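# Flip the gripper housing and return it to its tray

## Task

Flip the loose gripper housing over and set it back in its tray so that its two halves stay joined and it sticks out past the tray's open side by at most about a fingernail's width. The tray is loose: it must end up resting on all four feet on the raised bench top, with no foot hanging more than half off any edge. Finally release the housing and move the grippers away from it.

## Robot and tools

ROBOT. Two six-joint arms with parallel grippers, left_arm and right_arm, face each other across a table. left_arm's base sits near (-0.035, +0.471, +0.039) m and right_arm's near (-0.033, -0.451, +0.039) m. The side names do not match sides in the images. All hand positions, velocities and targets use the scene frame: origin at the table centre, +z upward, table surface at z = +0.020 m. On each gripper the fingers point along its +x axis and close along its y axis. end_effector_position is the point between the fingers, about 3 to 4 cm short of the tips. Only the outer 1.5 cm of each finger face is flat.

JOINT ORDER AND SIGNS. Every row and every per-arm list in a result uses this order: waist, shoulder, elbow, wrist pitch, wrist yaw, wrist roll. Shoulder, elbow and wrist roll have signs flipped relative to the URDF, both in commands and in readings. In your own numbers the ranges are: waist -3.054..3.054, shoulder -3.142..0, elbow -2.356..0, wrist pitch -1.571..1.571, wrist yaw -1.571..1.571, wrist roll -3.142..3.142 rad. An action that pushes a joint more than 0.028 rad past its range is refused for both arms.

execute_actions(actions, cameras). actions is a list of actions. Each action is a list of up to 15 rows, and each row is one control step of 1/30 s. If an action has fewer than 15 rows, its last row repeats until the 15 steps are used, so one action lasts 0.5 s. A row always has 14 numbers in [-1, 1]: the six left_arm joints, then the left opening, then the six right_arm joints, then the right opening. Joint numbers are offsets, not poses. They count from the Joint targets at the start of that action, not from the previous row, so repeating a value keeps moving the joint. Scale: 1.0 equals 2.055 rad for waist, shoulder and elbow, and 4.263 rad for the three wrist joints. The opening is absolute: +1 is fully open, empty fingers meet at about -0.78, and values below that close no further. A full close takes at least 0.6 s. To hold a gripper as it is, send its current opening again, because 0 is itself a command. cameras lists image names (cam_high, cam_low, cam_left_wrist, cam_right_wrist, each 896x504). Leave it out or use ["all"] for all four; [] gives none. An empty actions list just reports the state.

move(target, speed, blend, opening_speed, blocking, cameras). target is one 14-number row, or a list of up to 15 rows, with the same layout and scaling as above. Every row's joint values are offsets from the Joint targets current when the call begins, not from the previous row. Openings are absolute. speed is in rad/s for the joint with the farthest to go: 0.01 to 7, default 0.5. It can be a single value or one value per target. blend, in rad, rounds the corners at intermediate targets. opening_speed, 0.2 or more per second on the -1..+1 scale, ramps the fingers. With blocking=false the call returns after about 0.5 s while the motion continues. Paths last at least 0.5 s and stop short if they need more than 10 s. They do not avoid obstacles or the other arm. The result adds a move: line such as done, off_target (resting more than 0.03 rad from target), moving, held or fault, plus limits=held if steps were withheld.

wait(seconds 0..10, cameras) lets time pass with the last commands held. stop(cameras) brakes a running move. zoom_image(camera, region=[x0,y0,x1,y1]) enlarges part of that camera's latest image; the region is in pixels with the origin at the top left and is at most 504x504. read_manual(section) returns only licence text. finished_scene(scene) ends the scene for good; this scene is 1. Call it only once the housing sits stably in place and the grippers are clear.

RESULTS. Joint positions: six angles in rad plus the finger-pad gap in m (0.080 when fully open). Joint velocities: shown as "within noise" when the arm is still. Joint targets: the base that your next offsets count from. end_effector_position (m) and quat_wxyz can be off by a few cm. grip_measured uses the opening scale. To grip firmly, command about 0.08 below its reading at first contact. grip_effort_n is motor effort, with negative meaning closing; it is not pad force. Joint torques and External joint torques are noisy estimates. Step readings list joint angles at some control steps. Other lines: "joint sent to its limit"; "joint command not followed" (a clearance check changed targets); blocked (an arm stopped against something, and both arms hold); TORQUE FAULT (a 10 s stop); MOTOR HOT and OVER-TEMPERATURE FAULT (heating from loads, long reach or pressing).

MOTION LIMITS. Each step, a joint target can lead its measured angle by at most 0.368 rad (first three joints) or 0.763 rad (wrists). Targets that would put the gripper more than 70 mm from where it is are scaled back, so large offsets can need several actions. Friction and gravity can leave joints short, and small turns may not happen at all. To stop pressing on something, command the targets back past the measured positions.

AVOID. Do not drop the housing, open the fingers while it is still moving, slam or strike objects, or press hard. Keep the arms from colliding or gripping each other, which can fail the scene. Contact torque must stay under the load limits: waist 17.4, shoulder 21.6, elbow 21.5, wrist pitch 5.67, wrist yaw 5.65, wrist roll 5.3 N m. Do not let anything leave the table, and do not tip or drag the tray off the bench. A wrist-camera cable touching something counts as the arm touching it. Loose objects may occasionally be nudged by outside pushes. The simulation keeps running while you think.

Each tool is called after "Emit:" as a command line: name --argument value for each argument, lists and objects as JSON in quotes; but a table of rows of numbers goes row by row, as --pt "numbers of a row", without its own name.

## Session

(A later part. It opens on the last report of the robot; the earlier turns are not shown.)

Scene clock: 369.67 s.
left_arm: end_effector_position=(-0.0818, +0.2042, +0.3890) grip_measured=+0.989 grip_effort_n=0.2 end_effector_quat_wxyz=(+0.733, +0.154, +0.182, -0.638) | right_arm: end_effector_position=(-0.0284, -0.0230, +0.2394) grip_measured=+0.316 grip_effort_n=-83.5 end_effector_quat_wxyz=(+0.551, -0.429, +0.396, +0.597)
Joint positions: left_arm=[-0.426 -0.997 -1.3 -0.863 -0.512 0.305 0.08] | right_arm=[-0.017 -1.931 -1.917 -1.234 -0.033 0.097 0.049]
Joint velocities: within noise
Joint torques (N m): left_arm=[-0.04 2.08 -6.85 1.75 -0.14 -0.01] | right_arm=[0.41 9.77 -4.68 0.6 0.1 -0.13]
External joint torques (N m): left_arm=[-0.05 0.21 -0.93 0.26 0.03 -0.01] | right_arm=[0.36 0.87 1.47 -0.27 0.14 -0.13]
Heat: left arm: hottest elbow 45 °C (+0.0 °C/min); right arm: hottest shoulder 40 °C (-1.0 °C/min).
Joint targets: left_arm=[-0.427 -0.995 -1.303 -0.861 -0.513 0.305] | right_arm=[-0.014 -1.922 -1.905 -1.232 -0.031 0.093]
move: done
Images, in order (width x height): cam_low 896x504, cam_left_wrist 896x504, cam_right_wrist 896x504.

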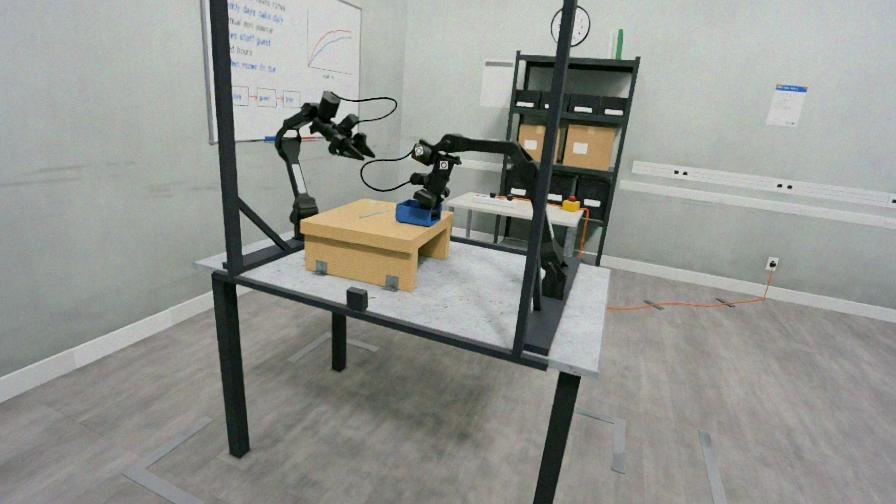

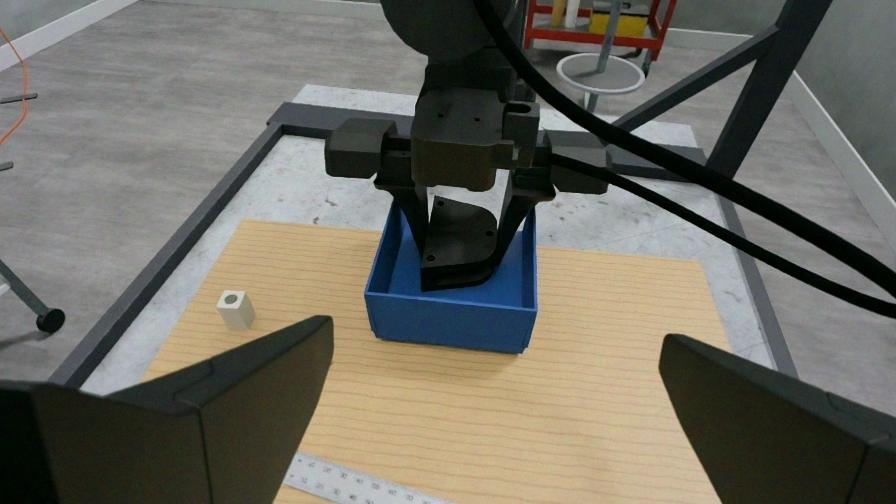

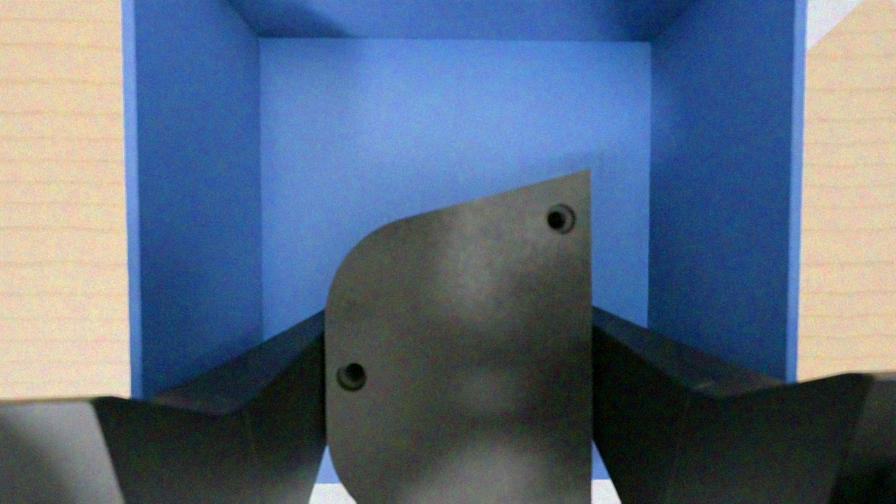

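Emit:
move --target '[0,0,0,0,0,0,0.989,0,0.0018,0.0106,0.0042,0,0,0.27]' --speed 0.05 --cameras '["cam_left_wrist","cam_right_wrist","cam_low"]'

Emit:
zoom_image --camera "cam_left_wrist" --region '[370, 180, 550, 360]'

Emit:
zoom_image --camera "cam_low" --region '[370, 170, 480, 250]'

Scene clock: 377.53 s.
left_arm: end_effector_position=(-0.0818, +0.2042, +0.3890) grip_measured=+0.989 grip_effort_n=0.2 end_effector_quat_wxyz=(+0.733, +0.154, +0.182, -0.638) | right_arm: end_effector_position=(-0.0285, -0.0230, +0.2383) grip_measured=+0.316 grip_effort_n=-83.5 end_effector_quat_wxyz=(+0.552, -0.427, +0.393, +0.598)
Joint positions: left_arm=[-0.426 -0.997 -1.3 -0.863 -0.512 0.305 0.08] | right_arm=[-0.016 -1.922 -1.898 -1.216 -0.033 0.097 0.049]
Joint velocities: within noise
Joint torques (N m): left_arm=[-0.03 2.09 -6.84 1.75 -0.14 -0.01] | right_arm=[0.23 9.18 -4.49 0.58 0.1 -0.14]
External joint torques (N m): left_arm=[-0.03 0.31 -1.02 0.28 0.03 -0.01] | right_arm=[0.22 0.3 1.68 -0.28 0.13 -0.14]
Heat: left arm: hottest elbow 45 °C (+0.0 °C/min); right arm: hottest shoulder 41 °C (+0.0 °C/min).
Joint targets: left_arm=[-0.427 -0.995 -1.303 -0.861 -0.513 0.305] | right_arm=[-0.014 -1.918 -1.883 -1.214 -0.031 0.093]
move: done
Images, in order (width x height): cam_low 896x504, cam_left_wrist 896x504, cam_right_wrist 896x504.

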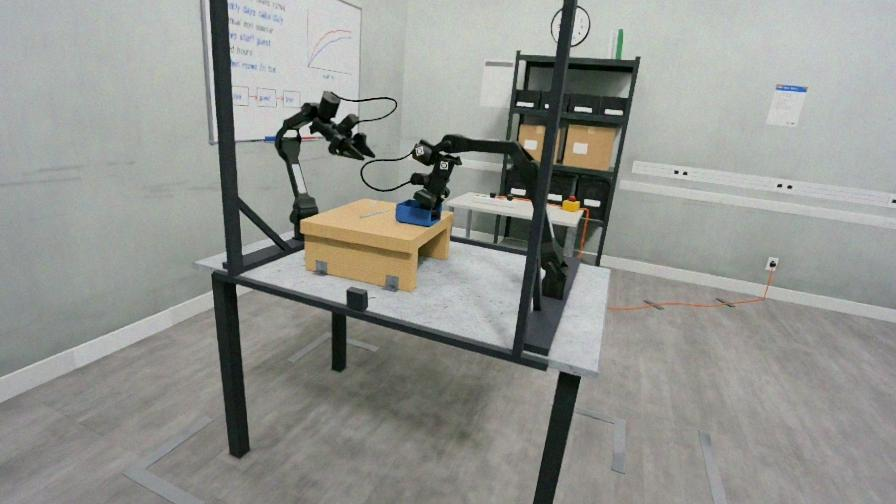

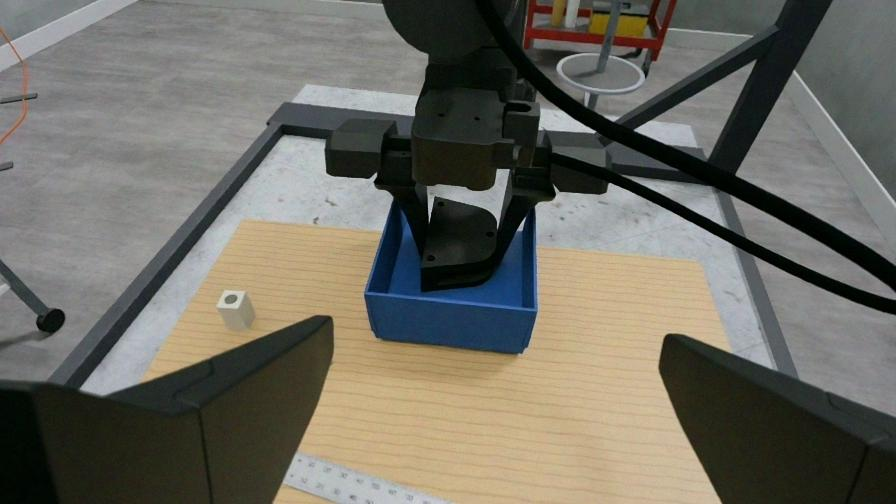

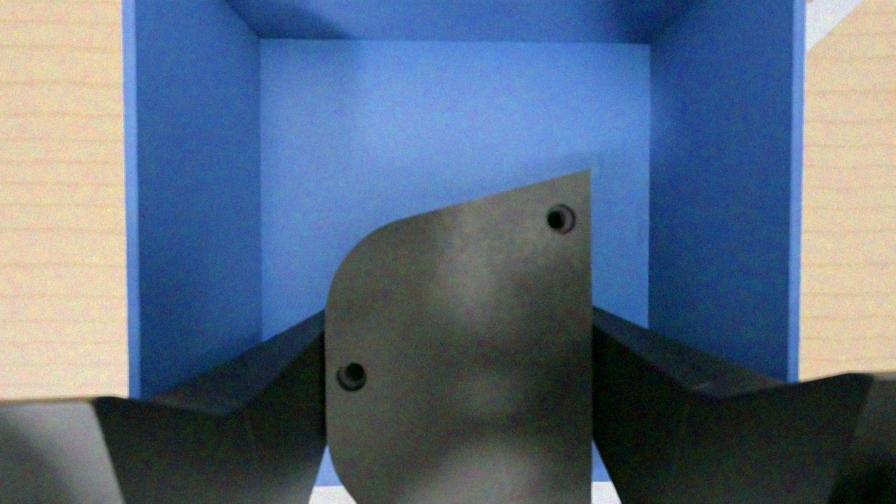

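Scaled by 2.800 from the camera's 896x504 image, which has a finer 1280x720 frame.

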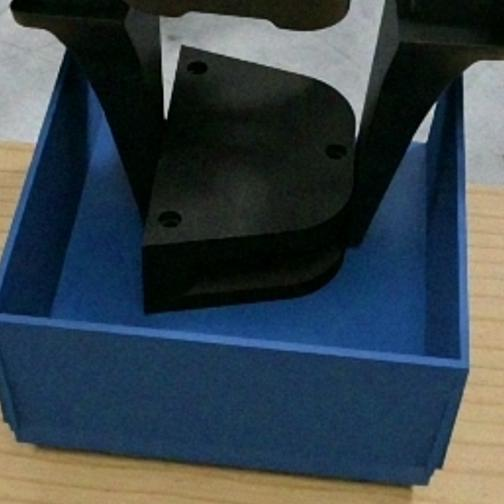

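Scaled by 4.582 from the camera's 896x504 image, which has a finer 1280x720 frame.

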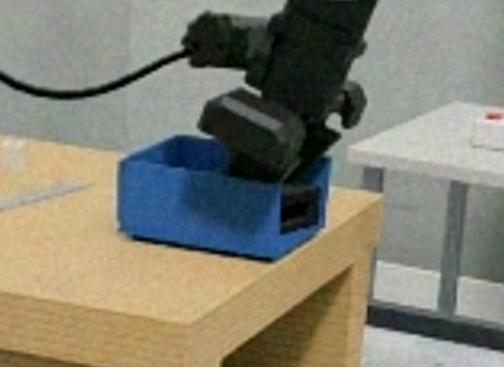

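Emit:
move --pt "0 0 0 0 0 0 0.989 0 0 0.006 0 0 0 0.27" --pt "0 0 0 0 0 0 0.989 0 0 0.006 0 0 0 0.55" --speed 0.05 --opening_speed 0.3 --cameras '["cam_left_wrist","cam_right_wrist","cam_low"]'

Emit:
zoom_image --camera "cam_left_wrist" --region '[370, 180, 550, 360]'

Emit:
zoom_image --camera "cam_low" --region '[370, 170, 480, 250]'

Scene clock: 384.73 s.
left_arm: end_effector_position=(-0.0818, +0.2042, +0.3890) grip_measured=+0.989 grip_effort_n=0.2 end_effector_quat_wxyz=(+0.733, +0.154, +0.182, -0.638) | right_arm: end_effector_position=(-0.0293, -0.0235, +0.2376) grip_measured=+0.546 grip_effort_n=20.2 end_effector_quat_wxyz=(+0.552, -0.427, +0.393, +0.599)
Joint positions: left_arm=[-0.426 -0.997 -1.3 -0.863 -0.512 0.305 0.08] | right_arm=[-0.014 -1.917 -1.888 -1.21 -0.033 0.097 0.06]
Joint velocities: within noise
Joint torques (N m): left_arm=[-0.04 2.05 -6.87 1.75 -0.14 -0.01] | right_arm=[0.18 8.87 -3.95 0.22 0.06 -0.1]
External joint torques (N m): left_arm=[-0.05 0.28 -1.06 0.28 0.03 -0.01] | right_arm=[0.17 -0.03 2.27 -0.66 0.09 -0.1]
Heat: left arm: hottest elbow 45 °C (+0.0 °C/min); right arm: hottest shoulder 41 °C (-1.0 °C/min).
Joint targets: left_arm=[-0.427 -0.995 -1.303 -0.861 -0.513 0.305] | right_arm=[-0.014 -1.918 -1.871 -1.214 -0.031 0.093]
move: done
Images, in order (width x height): cam_low 896x504, cam_left_wrist 896x504, cam_right_wrist 896x504.

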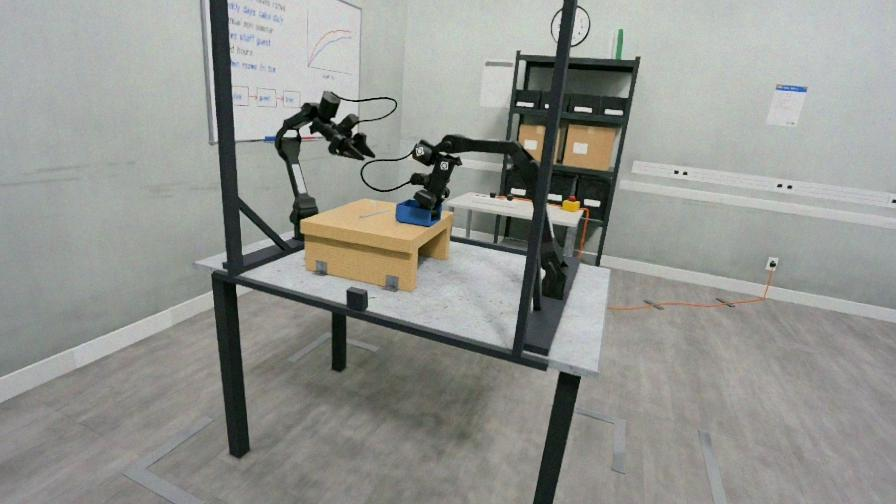

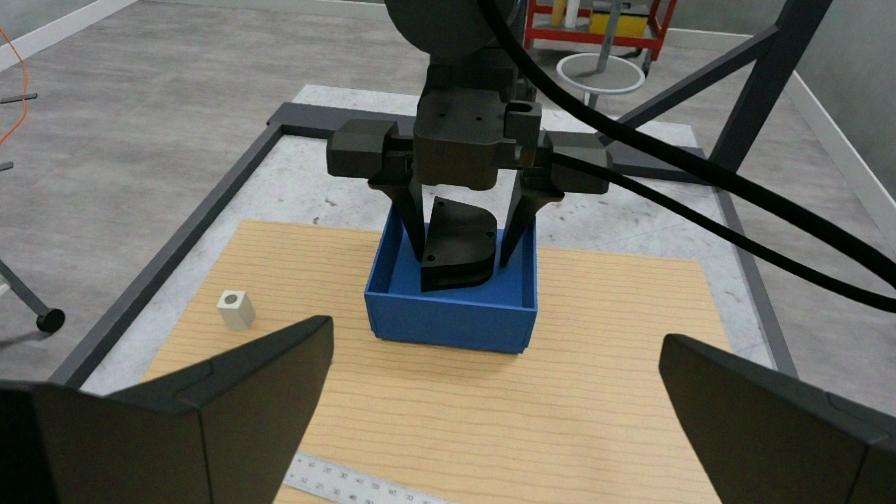

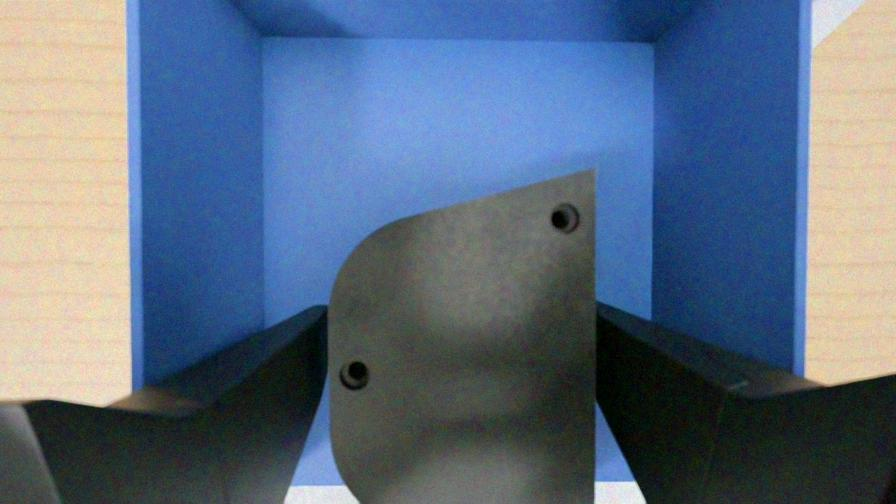

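Scaled by 2.800 from the camera's 896x504 image, which has a finer 1280x720 frame.

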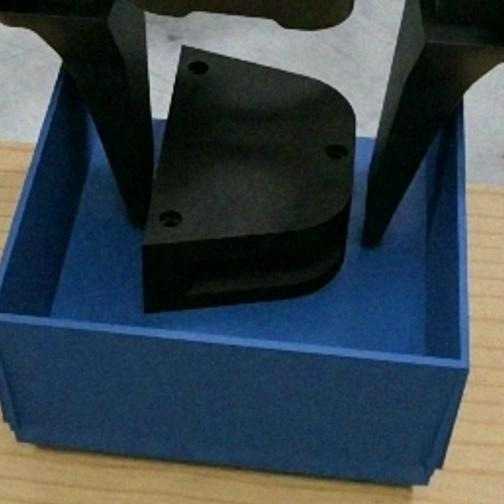

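Scaled by 4.582 from the camera's 896x504 image, which has a finer 1280x720 frame.

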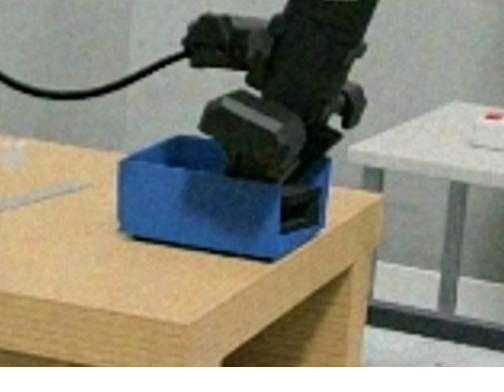

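Emit:
move --pt "0 0 0 0 0 0 0.989 0 -0.0044 -0.1484 -0.0669 0 0 0.55" --pt "0 0 0 0 0 0 0.989 0 0.4866 0.4384 0.1293 -0.0162 -0.0218 0.55" --speed '[0.15,0.8]' --cameras '["cam_left_wrist","cam_right_wrist","cam_low"]'

Emit:
zoom_image --camera "cam_left_wrist" --region '[370, 180, 550, 360]'

Emit:
zoom_image --camera "cam_low" --region '[370, 170, 480, 250]'

Emit:
zoom_image --camera "cam_right_wrist" --region '[320, 50, 600, 290]'

Scene clock: 414.93 s.
left_arm: end_effector_position=(-0.0818, +0.2042, +0.3890) grip_measured=+0.989 grip_effort_n=0.2 end_effector_quat_wxyz=(+0.733, +0.154, +0.182, -0.638) | right_arm: end_effector_position=(-0.0415, -0.1700, +0.3012) grip_measured=+0.547 grip_effort_n=17.0 end_effector_quat_wxyz=(+0.648, -0.202, +0.224, +0.699)
Joint positions: left_arm=[-0.426 -0.997 -1.3 -0.863 -0.512 0.305 0.08] | right_arm=[-0.014 -0.926 -0.979 -0.666 -0.094 0.004 0.06]
Joint velocities: within noise
Joint torques (N m): left_arm=[-0.02 2.06 -6.86 1.75 -0.14 -0.02] | right_arm=[0.01 3.28 -5.58 1.38 -0.24 -0.16]
External joint torques (N m): left_arm=[-0.03 0.19 -0.96 0.26 0.03 -0.01] | right_arm=[0 1.09 1.26 -0.22 -0.2 -0.17]
Heat: left arm: hottest elbow 46 °C (+1.0 °C/min); right arm: hottest shoulder 41 °C (+1.0 °C/min).
Joint targets: left_arm=[-0.427 -0.995 -1.303 -0.861 -0.513 0.305] | right_arm=[-0.014 -0.918 -0.970 -0.663 -0.100 0.000]
move: done
Images, in order (width x height): cam_low 896x504, cam_left_wrist 896x504, cam_right_wrist 896x504.

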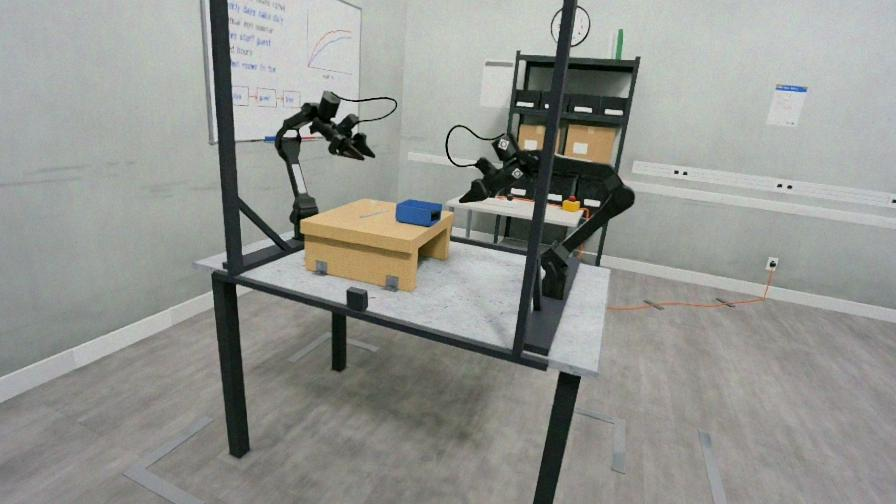

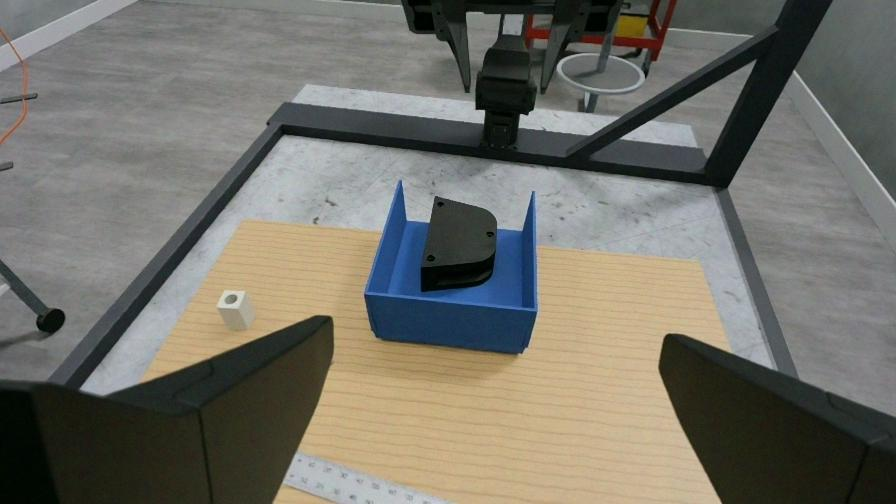

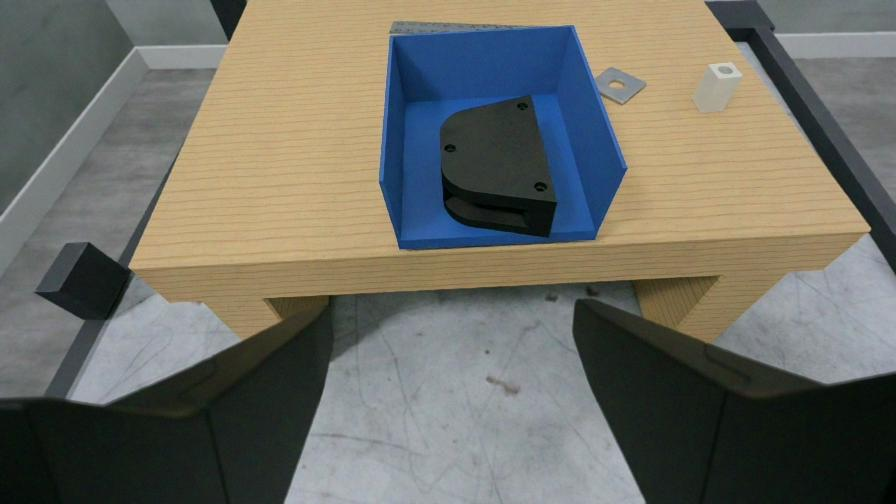

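Scaled by 2.800 from the camera's 896x504 image, which has a finer 1280x720 frame.

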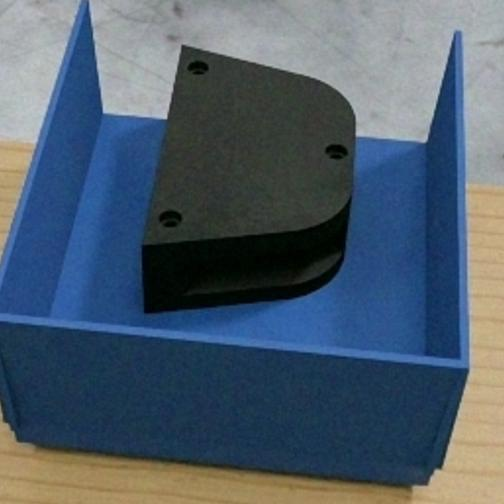

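Scaled by 4.582 from the camera's 896x504 image, which has a finer 1280x720 frame.

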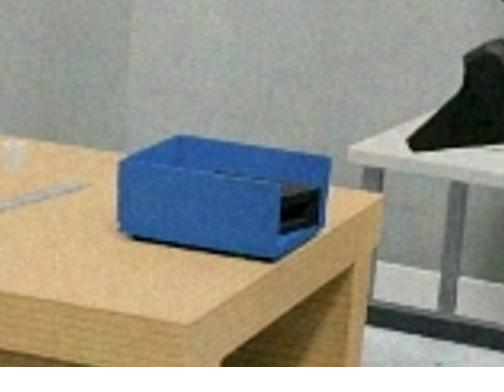

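Scaled by 1.800 from the camera's 896x504 image, which has a finer 1280x720 frame.

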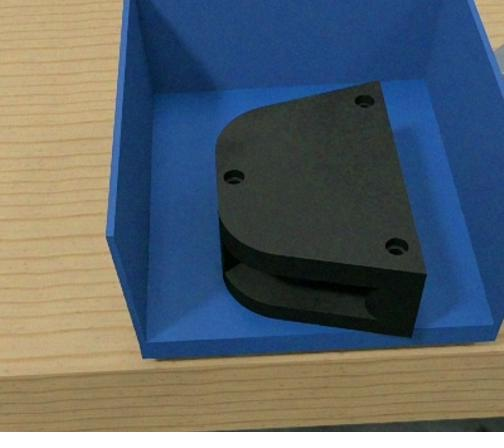

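Emit:
move --pt "0 0 0 0 0 0 0.989 0 -0.491 -0.5869 -0.1961 0.0162 0.0218 0.55" --pt "0 0 0 0 0 0 0.989 0 -0.4866 -0.4443 -0.1293 0.0162 0.0218 0.55" --pt "0 0 0 0 0 0 0.989 0 -0.4866 -0.4443 -0.1293 0.0162 0.0218 0.27" --speed '[0.8,0.12,0.1]' --cameras '["cam_left_wrist","cam_right_wrist","cam_low"]'

Emit:
zoom_image --camera "cam_left_wrist" --region '[370, 180, 550, 360]'

Scene clock: 437.80 s.
left_arm: end_effector_position=(-0.0818, +0.2042, +0.3890) grip_measured=+0.989 grip_effort_n=0.2 end_effector_quat_wxyz=(+0.733, +0.154, +0.182, -0.638) | right_arm: end_effector_position=(-0.0293, -0.0247, +0.2394) grip_measured=+0.316 grip_effort_n=-83.5 end_effector_quat_wxyz=(+0.553, -0.425, +0.394, +0.598)
Joint positions: left_arm=[-0.426 -0.997 -1.3 -0.863 -0.512 0.305 0.08] | right_arm=[-0.014 -1.914 -1.892 -1.216 -0.033 0.091 0.049]
Joint velocities: within noise
Joint torques (N m): left_arm=[-0.01 2.07 -6.84 1.75 -0.13 -0.01] | right_arm=[0.17 8.66 -4.92 0.66 0.1 0.07]
External joint torques (N m): left_arm=[-0.02 0.21 -0.97 0.27 0.04 -0.01] | right_arm=[0.14 -0.2 1.25 -0.2 0.13 0.07]
Heat: left arm: hottest elbow 46 °C (+1.0 °C/min); right arm: hottest shoulder 38 °C (-3.0 °C/min).
Joint targets: left_arm=[-0.427 -0.995 -1.303 -0.861 -0.513 0.305] | right_arm=[-0.014 -1.918 -1.883 -1.214 -0.031 0.093]
move: done
Images, in order (width x height): cam_low 896x504, cam_left_wrist 896x504, cam_right_wrist 896x504.

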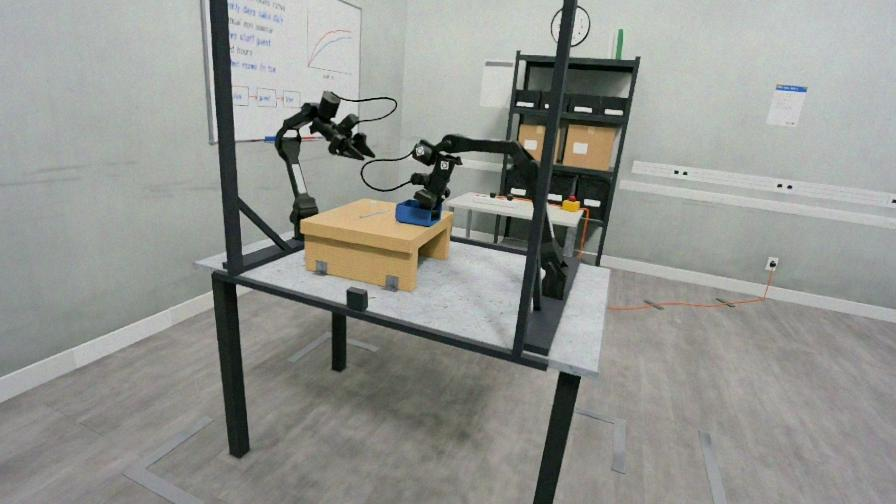

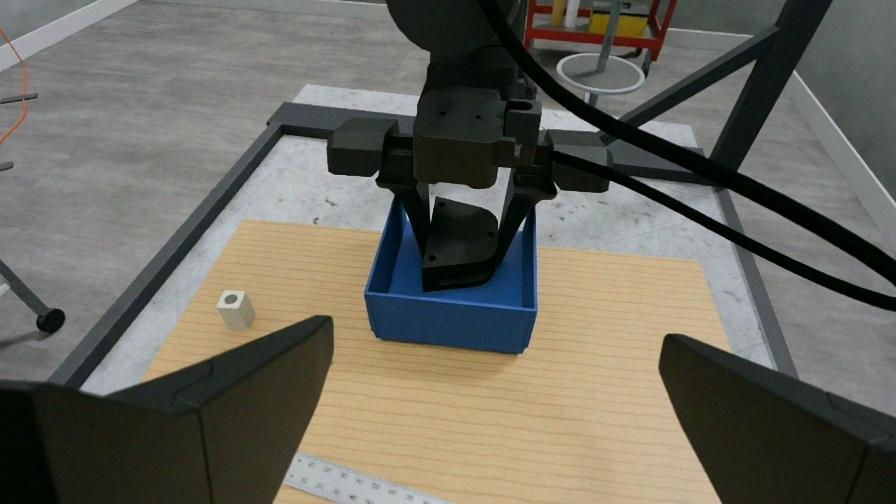

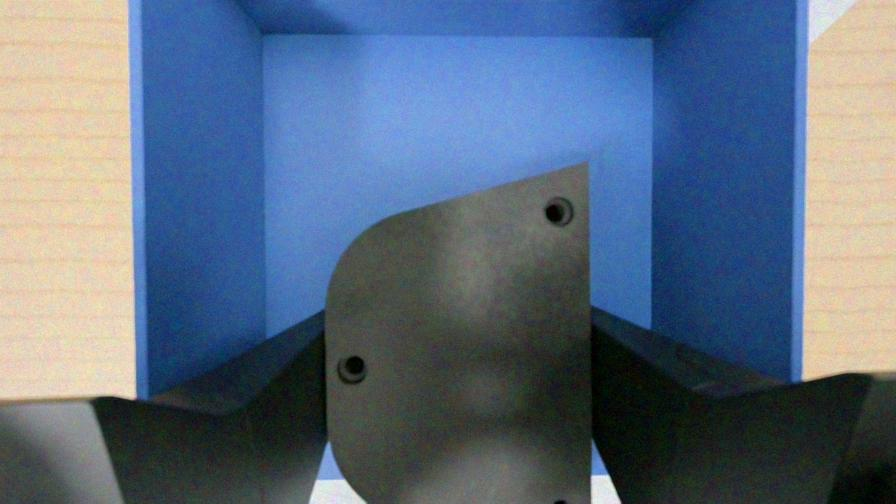

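Scaled by 2.800 from the camera's 896x504 image, which has a finer 1280x720 frame.

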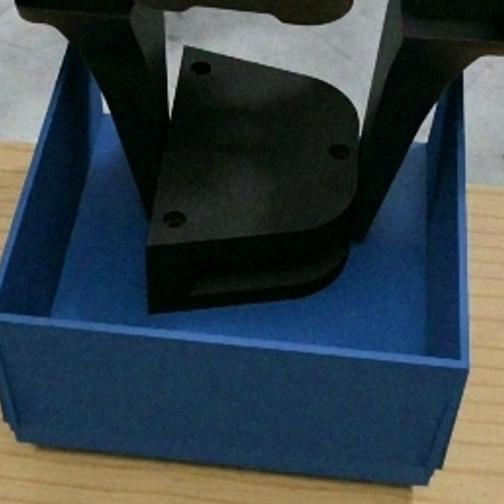

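Emit:
move --pt "0 0 0 0 0 0 0.989 0 -0.0049 -0.0263 -0.0106 0 0 0.27" --pt "0 0 0 0 0 0 0.989 -0.0034 0.0457 0.0401 -0.0027 -0.0016 0.0049 0.27" --pt "0 0 0 0 0 0 0.989 -0.0034 0.0498 0.0668 0.0081 -0.0016 0.0049 0.27" --speed '[0.06,0.06,0.04]' --cameras '["cam_left_wrist","cam_right_wrist","cam_low"]'

Emit:
zoom_image --camera "cam_left_wrist" --region '[370, 180, 550, 360]'

Emit:
zoom_image --camera "cam_low" --region '[370, 170, 480, 250]'

Scene clock: 450.83 s.
left_arm: end_effector_position=(-0.0818, +0.2042, +0.3890) grip_measured=+0.989 grip_effort_n=0.2 end_effector_quat_wxyz=(+0.733, +0.154, +0.182, -0.638) | right_arm: end_effector_position=(-0.0284, -0.0476, +0.2381) grip_measured=+0.316 grip_effort_n=-83.5 end_effector_quat_wxyz=(+0.550, -0.430, +0.390, +0.601)
Joint positions: left_arm=[-0.426 -0.997 -1.3 -0.863 -0.512 0.305 0.08] | right_arm=[-0.018 -1.818 -1.76 -1.183 -0.034 0.111 0.049]
Joint velocities: within noise
Joint torques (N m): left_arm=[-0.04 2.06 -6.85 1.75 -0.13 -0.01] | right_arm=[-0.02 8.37 -4.36 0.72 -0.14 0.12]
External joint torques (N m): left_arm=[-0.01 0.22 -0.95 0.26 0.03 -0.01] | right_arm=[-0.07 0.34 1.79 -0.16 -0.1 0.12]
Heat: left arm: hottest elbow 46 °C (+1.0 °C/min); right arm: hottest shoulder 39 °C (-2.0 °C/min).
Joint targets: left_arm=[-0.427 -0.995 -1.303 -0.861 -0.513 0.305] | right_arm=[-0.021 -1.816 -1.746 -1.180 -0.037 0.113]
move: done
Images, in order (width x height): cam_low 896x504, cam_left_wrist 896x504, cam_right_wrist 896x504.

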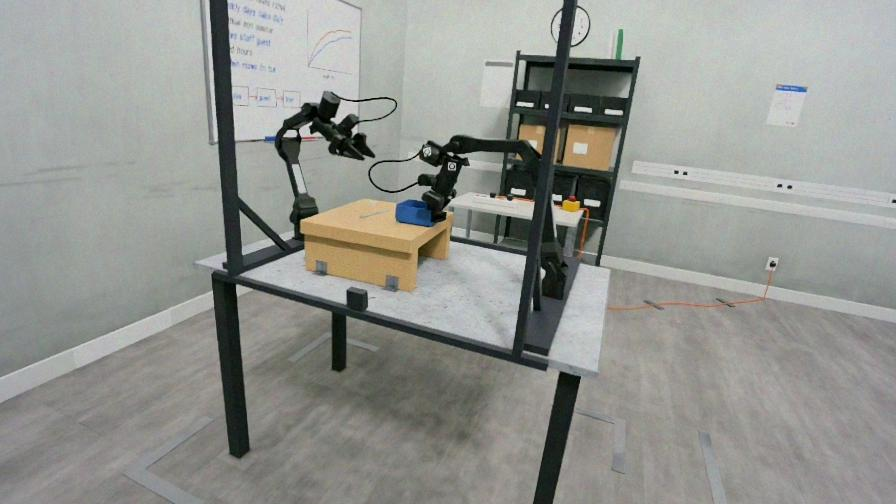

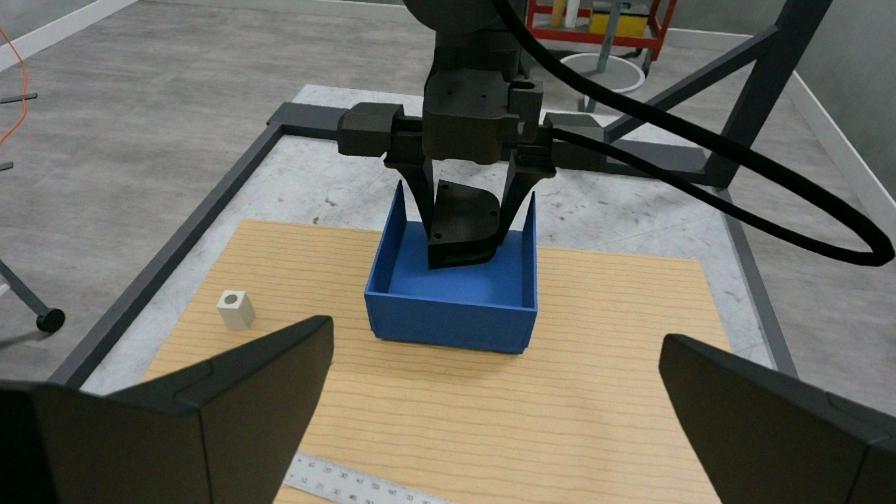

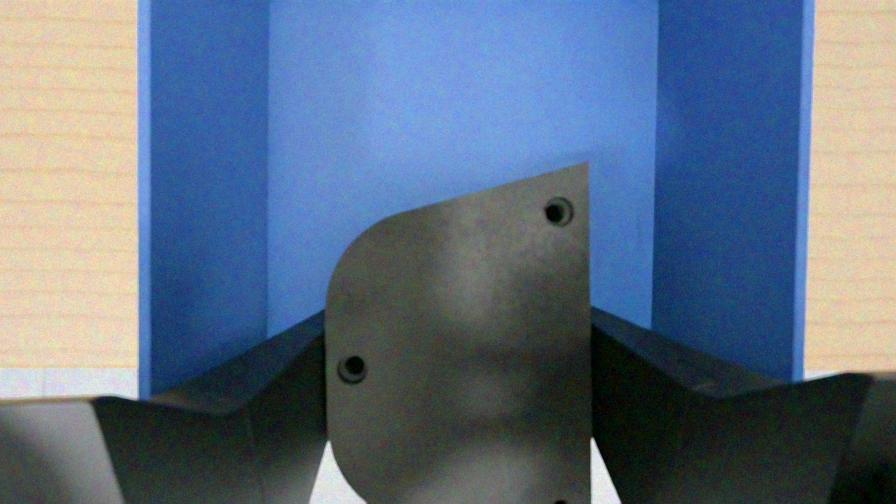

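Scaled by 2.800 from the camera's 896x504 image, which has a finer 1280x720 frame.

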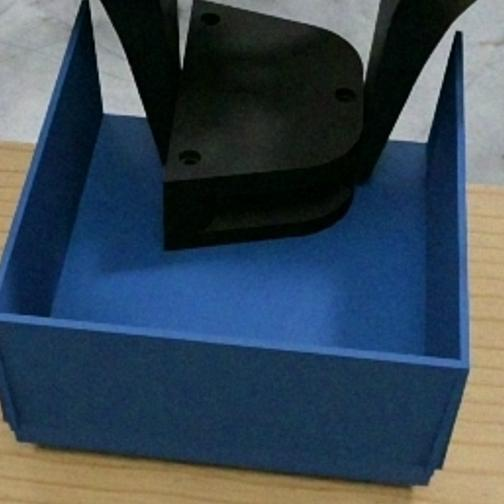

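Scaled by 4.582 from the camera's 896x504 image, which has a finer 1280x720 frame.

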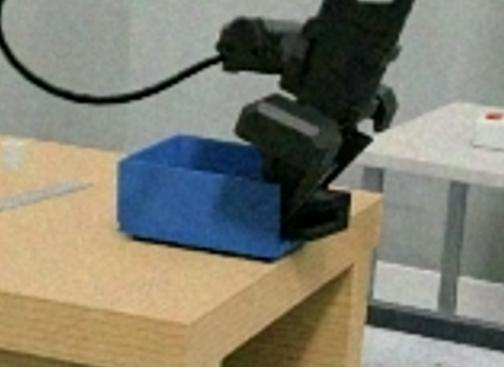

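Emit:
move --pt "0 0 0 0 0 0 0.989 0 0 0.003 0 0 0 0.27" --pt "0 0 0 0 0 0 0.989 0 0 0.003 0 0 0 0.55" --pt "0 0 0 0 0 0 0.989 0 0.0024 -0.1314 -0.0643 0 0 0.55" --pt "0 0 0 0 0 0 0.989 -0.0384 0.437 0.3776 0.1213 -0.0382 -0.0265 0.55" --speed '[0.05,0.1,0.15,0.8]' --cameras '["cam_left_wrist","cam_right_wrist","cam_low"]'

Emit:
zoom_image --camera "cam_left_wrist" --region '[370, 180, 550, 360]'

Emit:
zoom_image --camera "cam_low" --region '[370, 170, 480, 250]'

Emit:
zoom_image --camera "cam_right_wrist" --region '[360, 50, 680, 290]'

Scene clock: 470.27 s.
left_arm: end_effector_position=(-0.0818, +0.2042, +0.3890) grip_measured=+0.989 grip_effort_n=0.2 end_effector_quat_wxyz=(+0.733, +0.154, +0.182, -0.638) | right_arm: end_effector_position=(-0.0334, -0.1705, +0.3025) grip_measured=+0.547 grip_effort_n=17.0 end_effector_quat_wxyz=(+0.642, -0.181, +0.241, +0.705)
Joint positions: left_arm=[-0.426 -0.997 -1.3 -0.863 -0.512 0.305 0.08] | right_arm=[-0.097 -0.926 -0.979 -0.666 -0.195 0.005 0.06]
Joint velocities: within noise
Joint torques (N m): left_arm=[-0.03 2.09 -6.84 1.76 -0.14 0] | right_arm=[-0.29 3.38 -5.69 1.37 -0.27 -0.16]
External joint torques (N m): left_arm=[-0.03 0.2 -0.91 0.26 0.04 0] | right_arm=[-0.3 1.26 1.07 -0.2 -0.2 -0.16]
Heat: left arm: hottest elbow 46 °C (+0.0 °C/min); right arm: hottest shoulder 40 °C (-2.0 °C/min).
Joint targets: left_arm=[-0.427 -0.995 -1.303 -0.861 -0.513 0.305] | right_arm=[-0.100 -0.918 -0.969 -0.663 -0.200 0.001]
move: done
Images, in order (width x height): cam_low 896x504, cam_left_wrist 896x504, cam_right_wrist 896x504.

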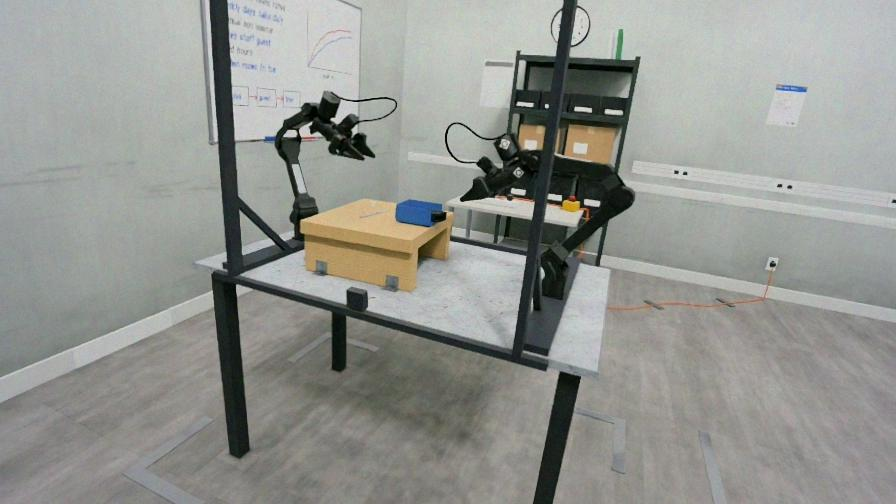

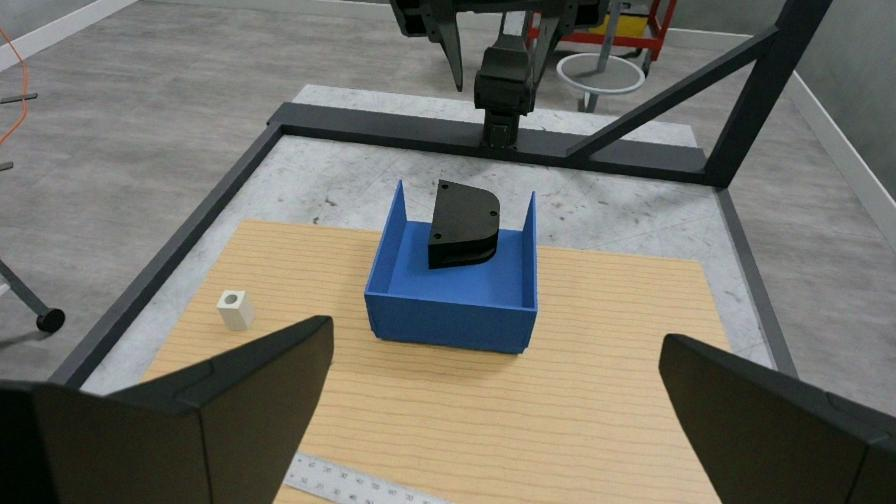

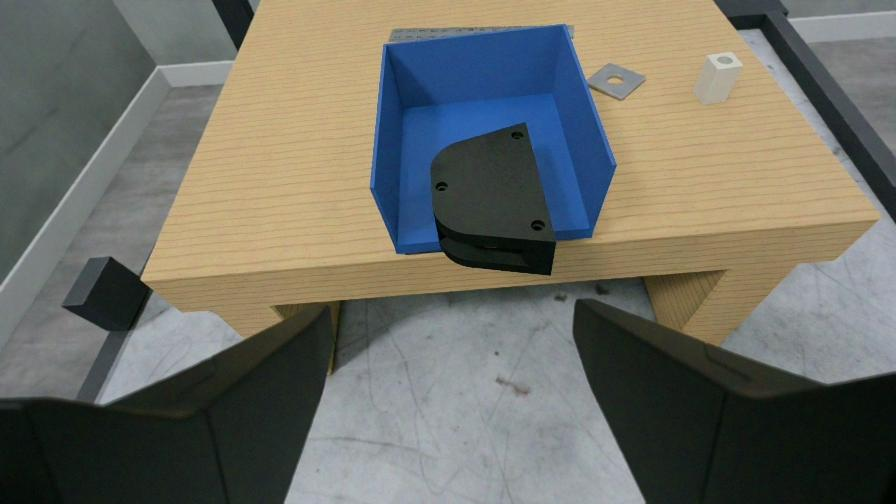

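Scaled by 2.800 from the camera's 896x504 image, which has a finer 1280x720 frame.

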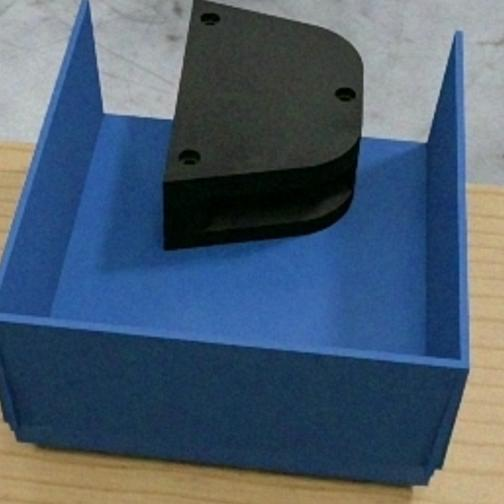

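Scaled by 4.582 from the camera's 896x504 image, which has a finer 1280x720 frame.

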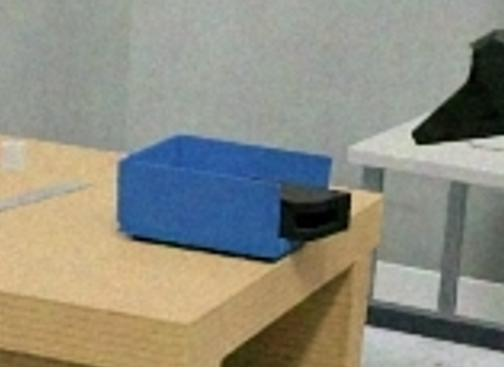

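Scaled by 1.575 from the camera's 896x504 image, which has a finer 1280x720 frame.

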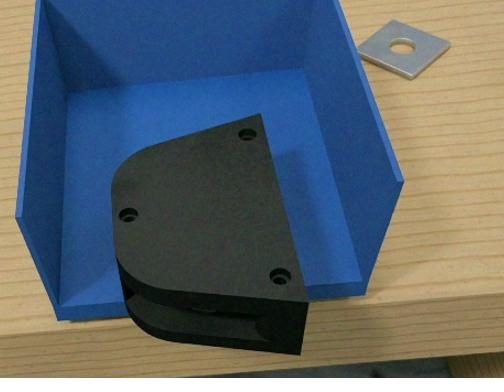

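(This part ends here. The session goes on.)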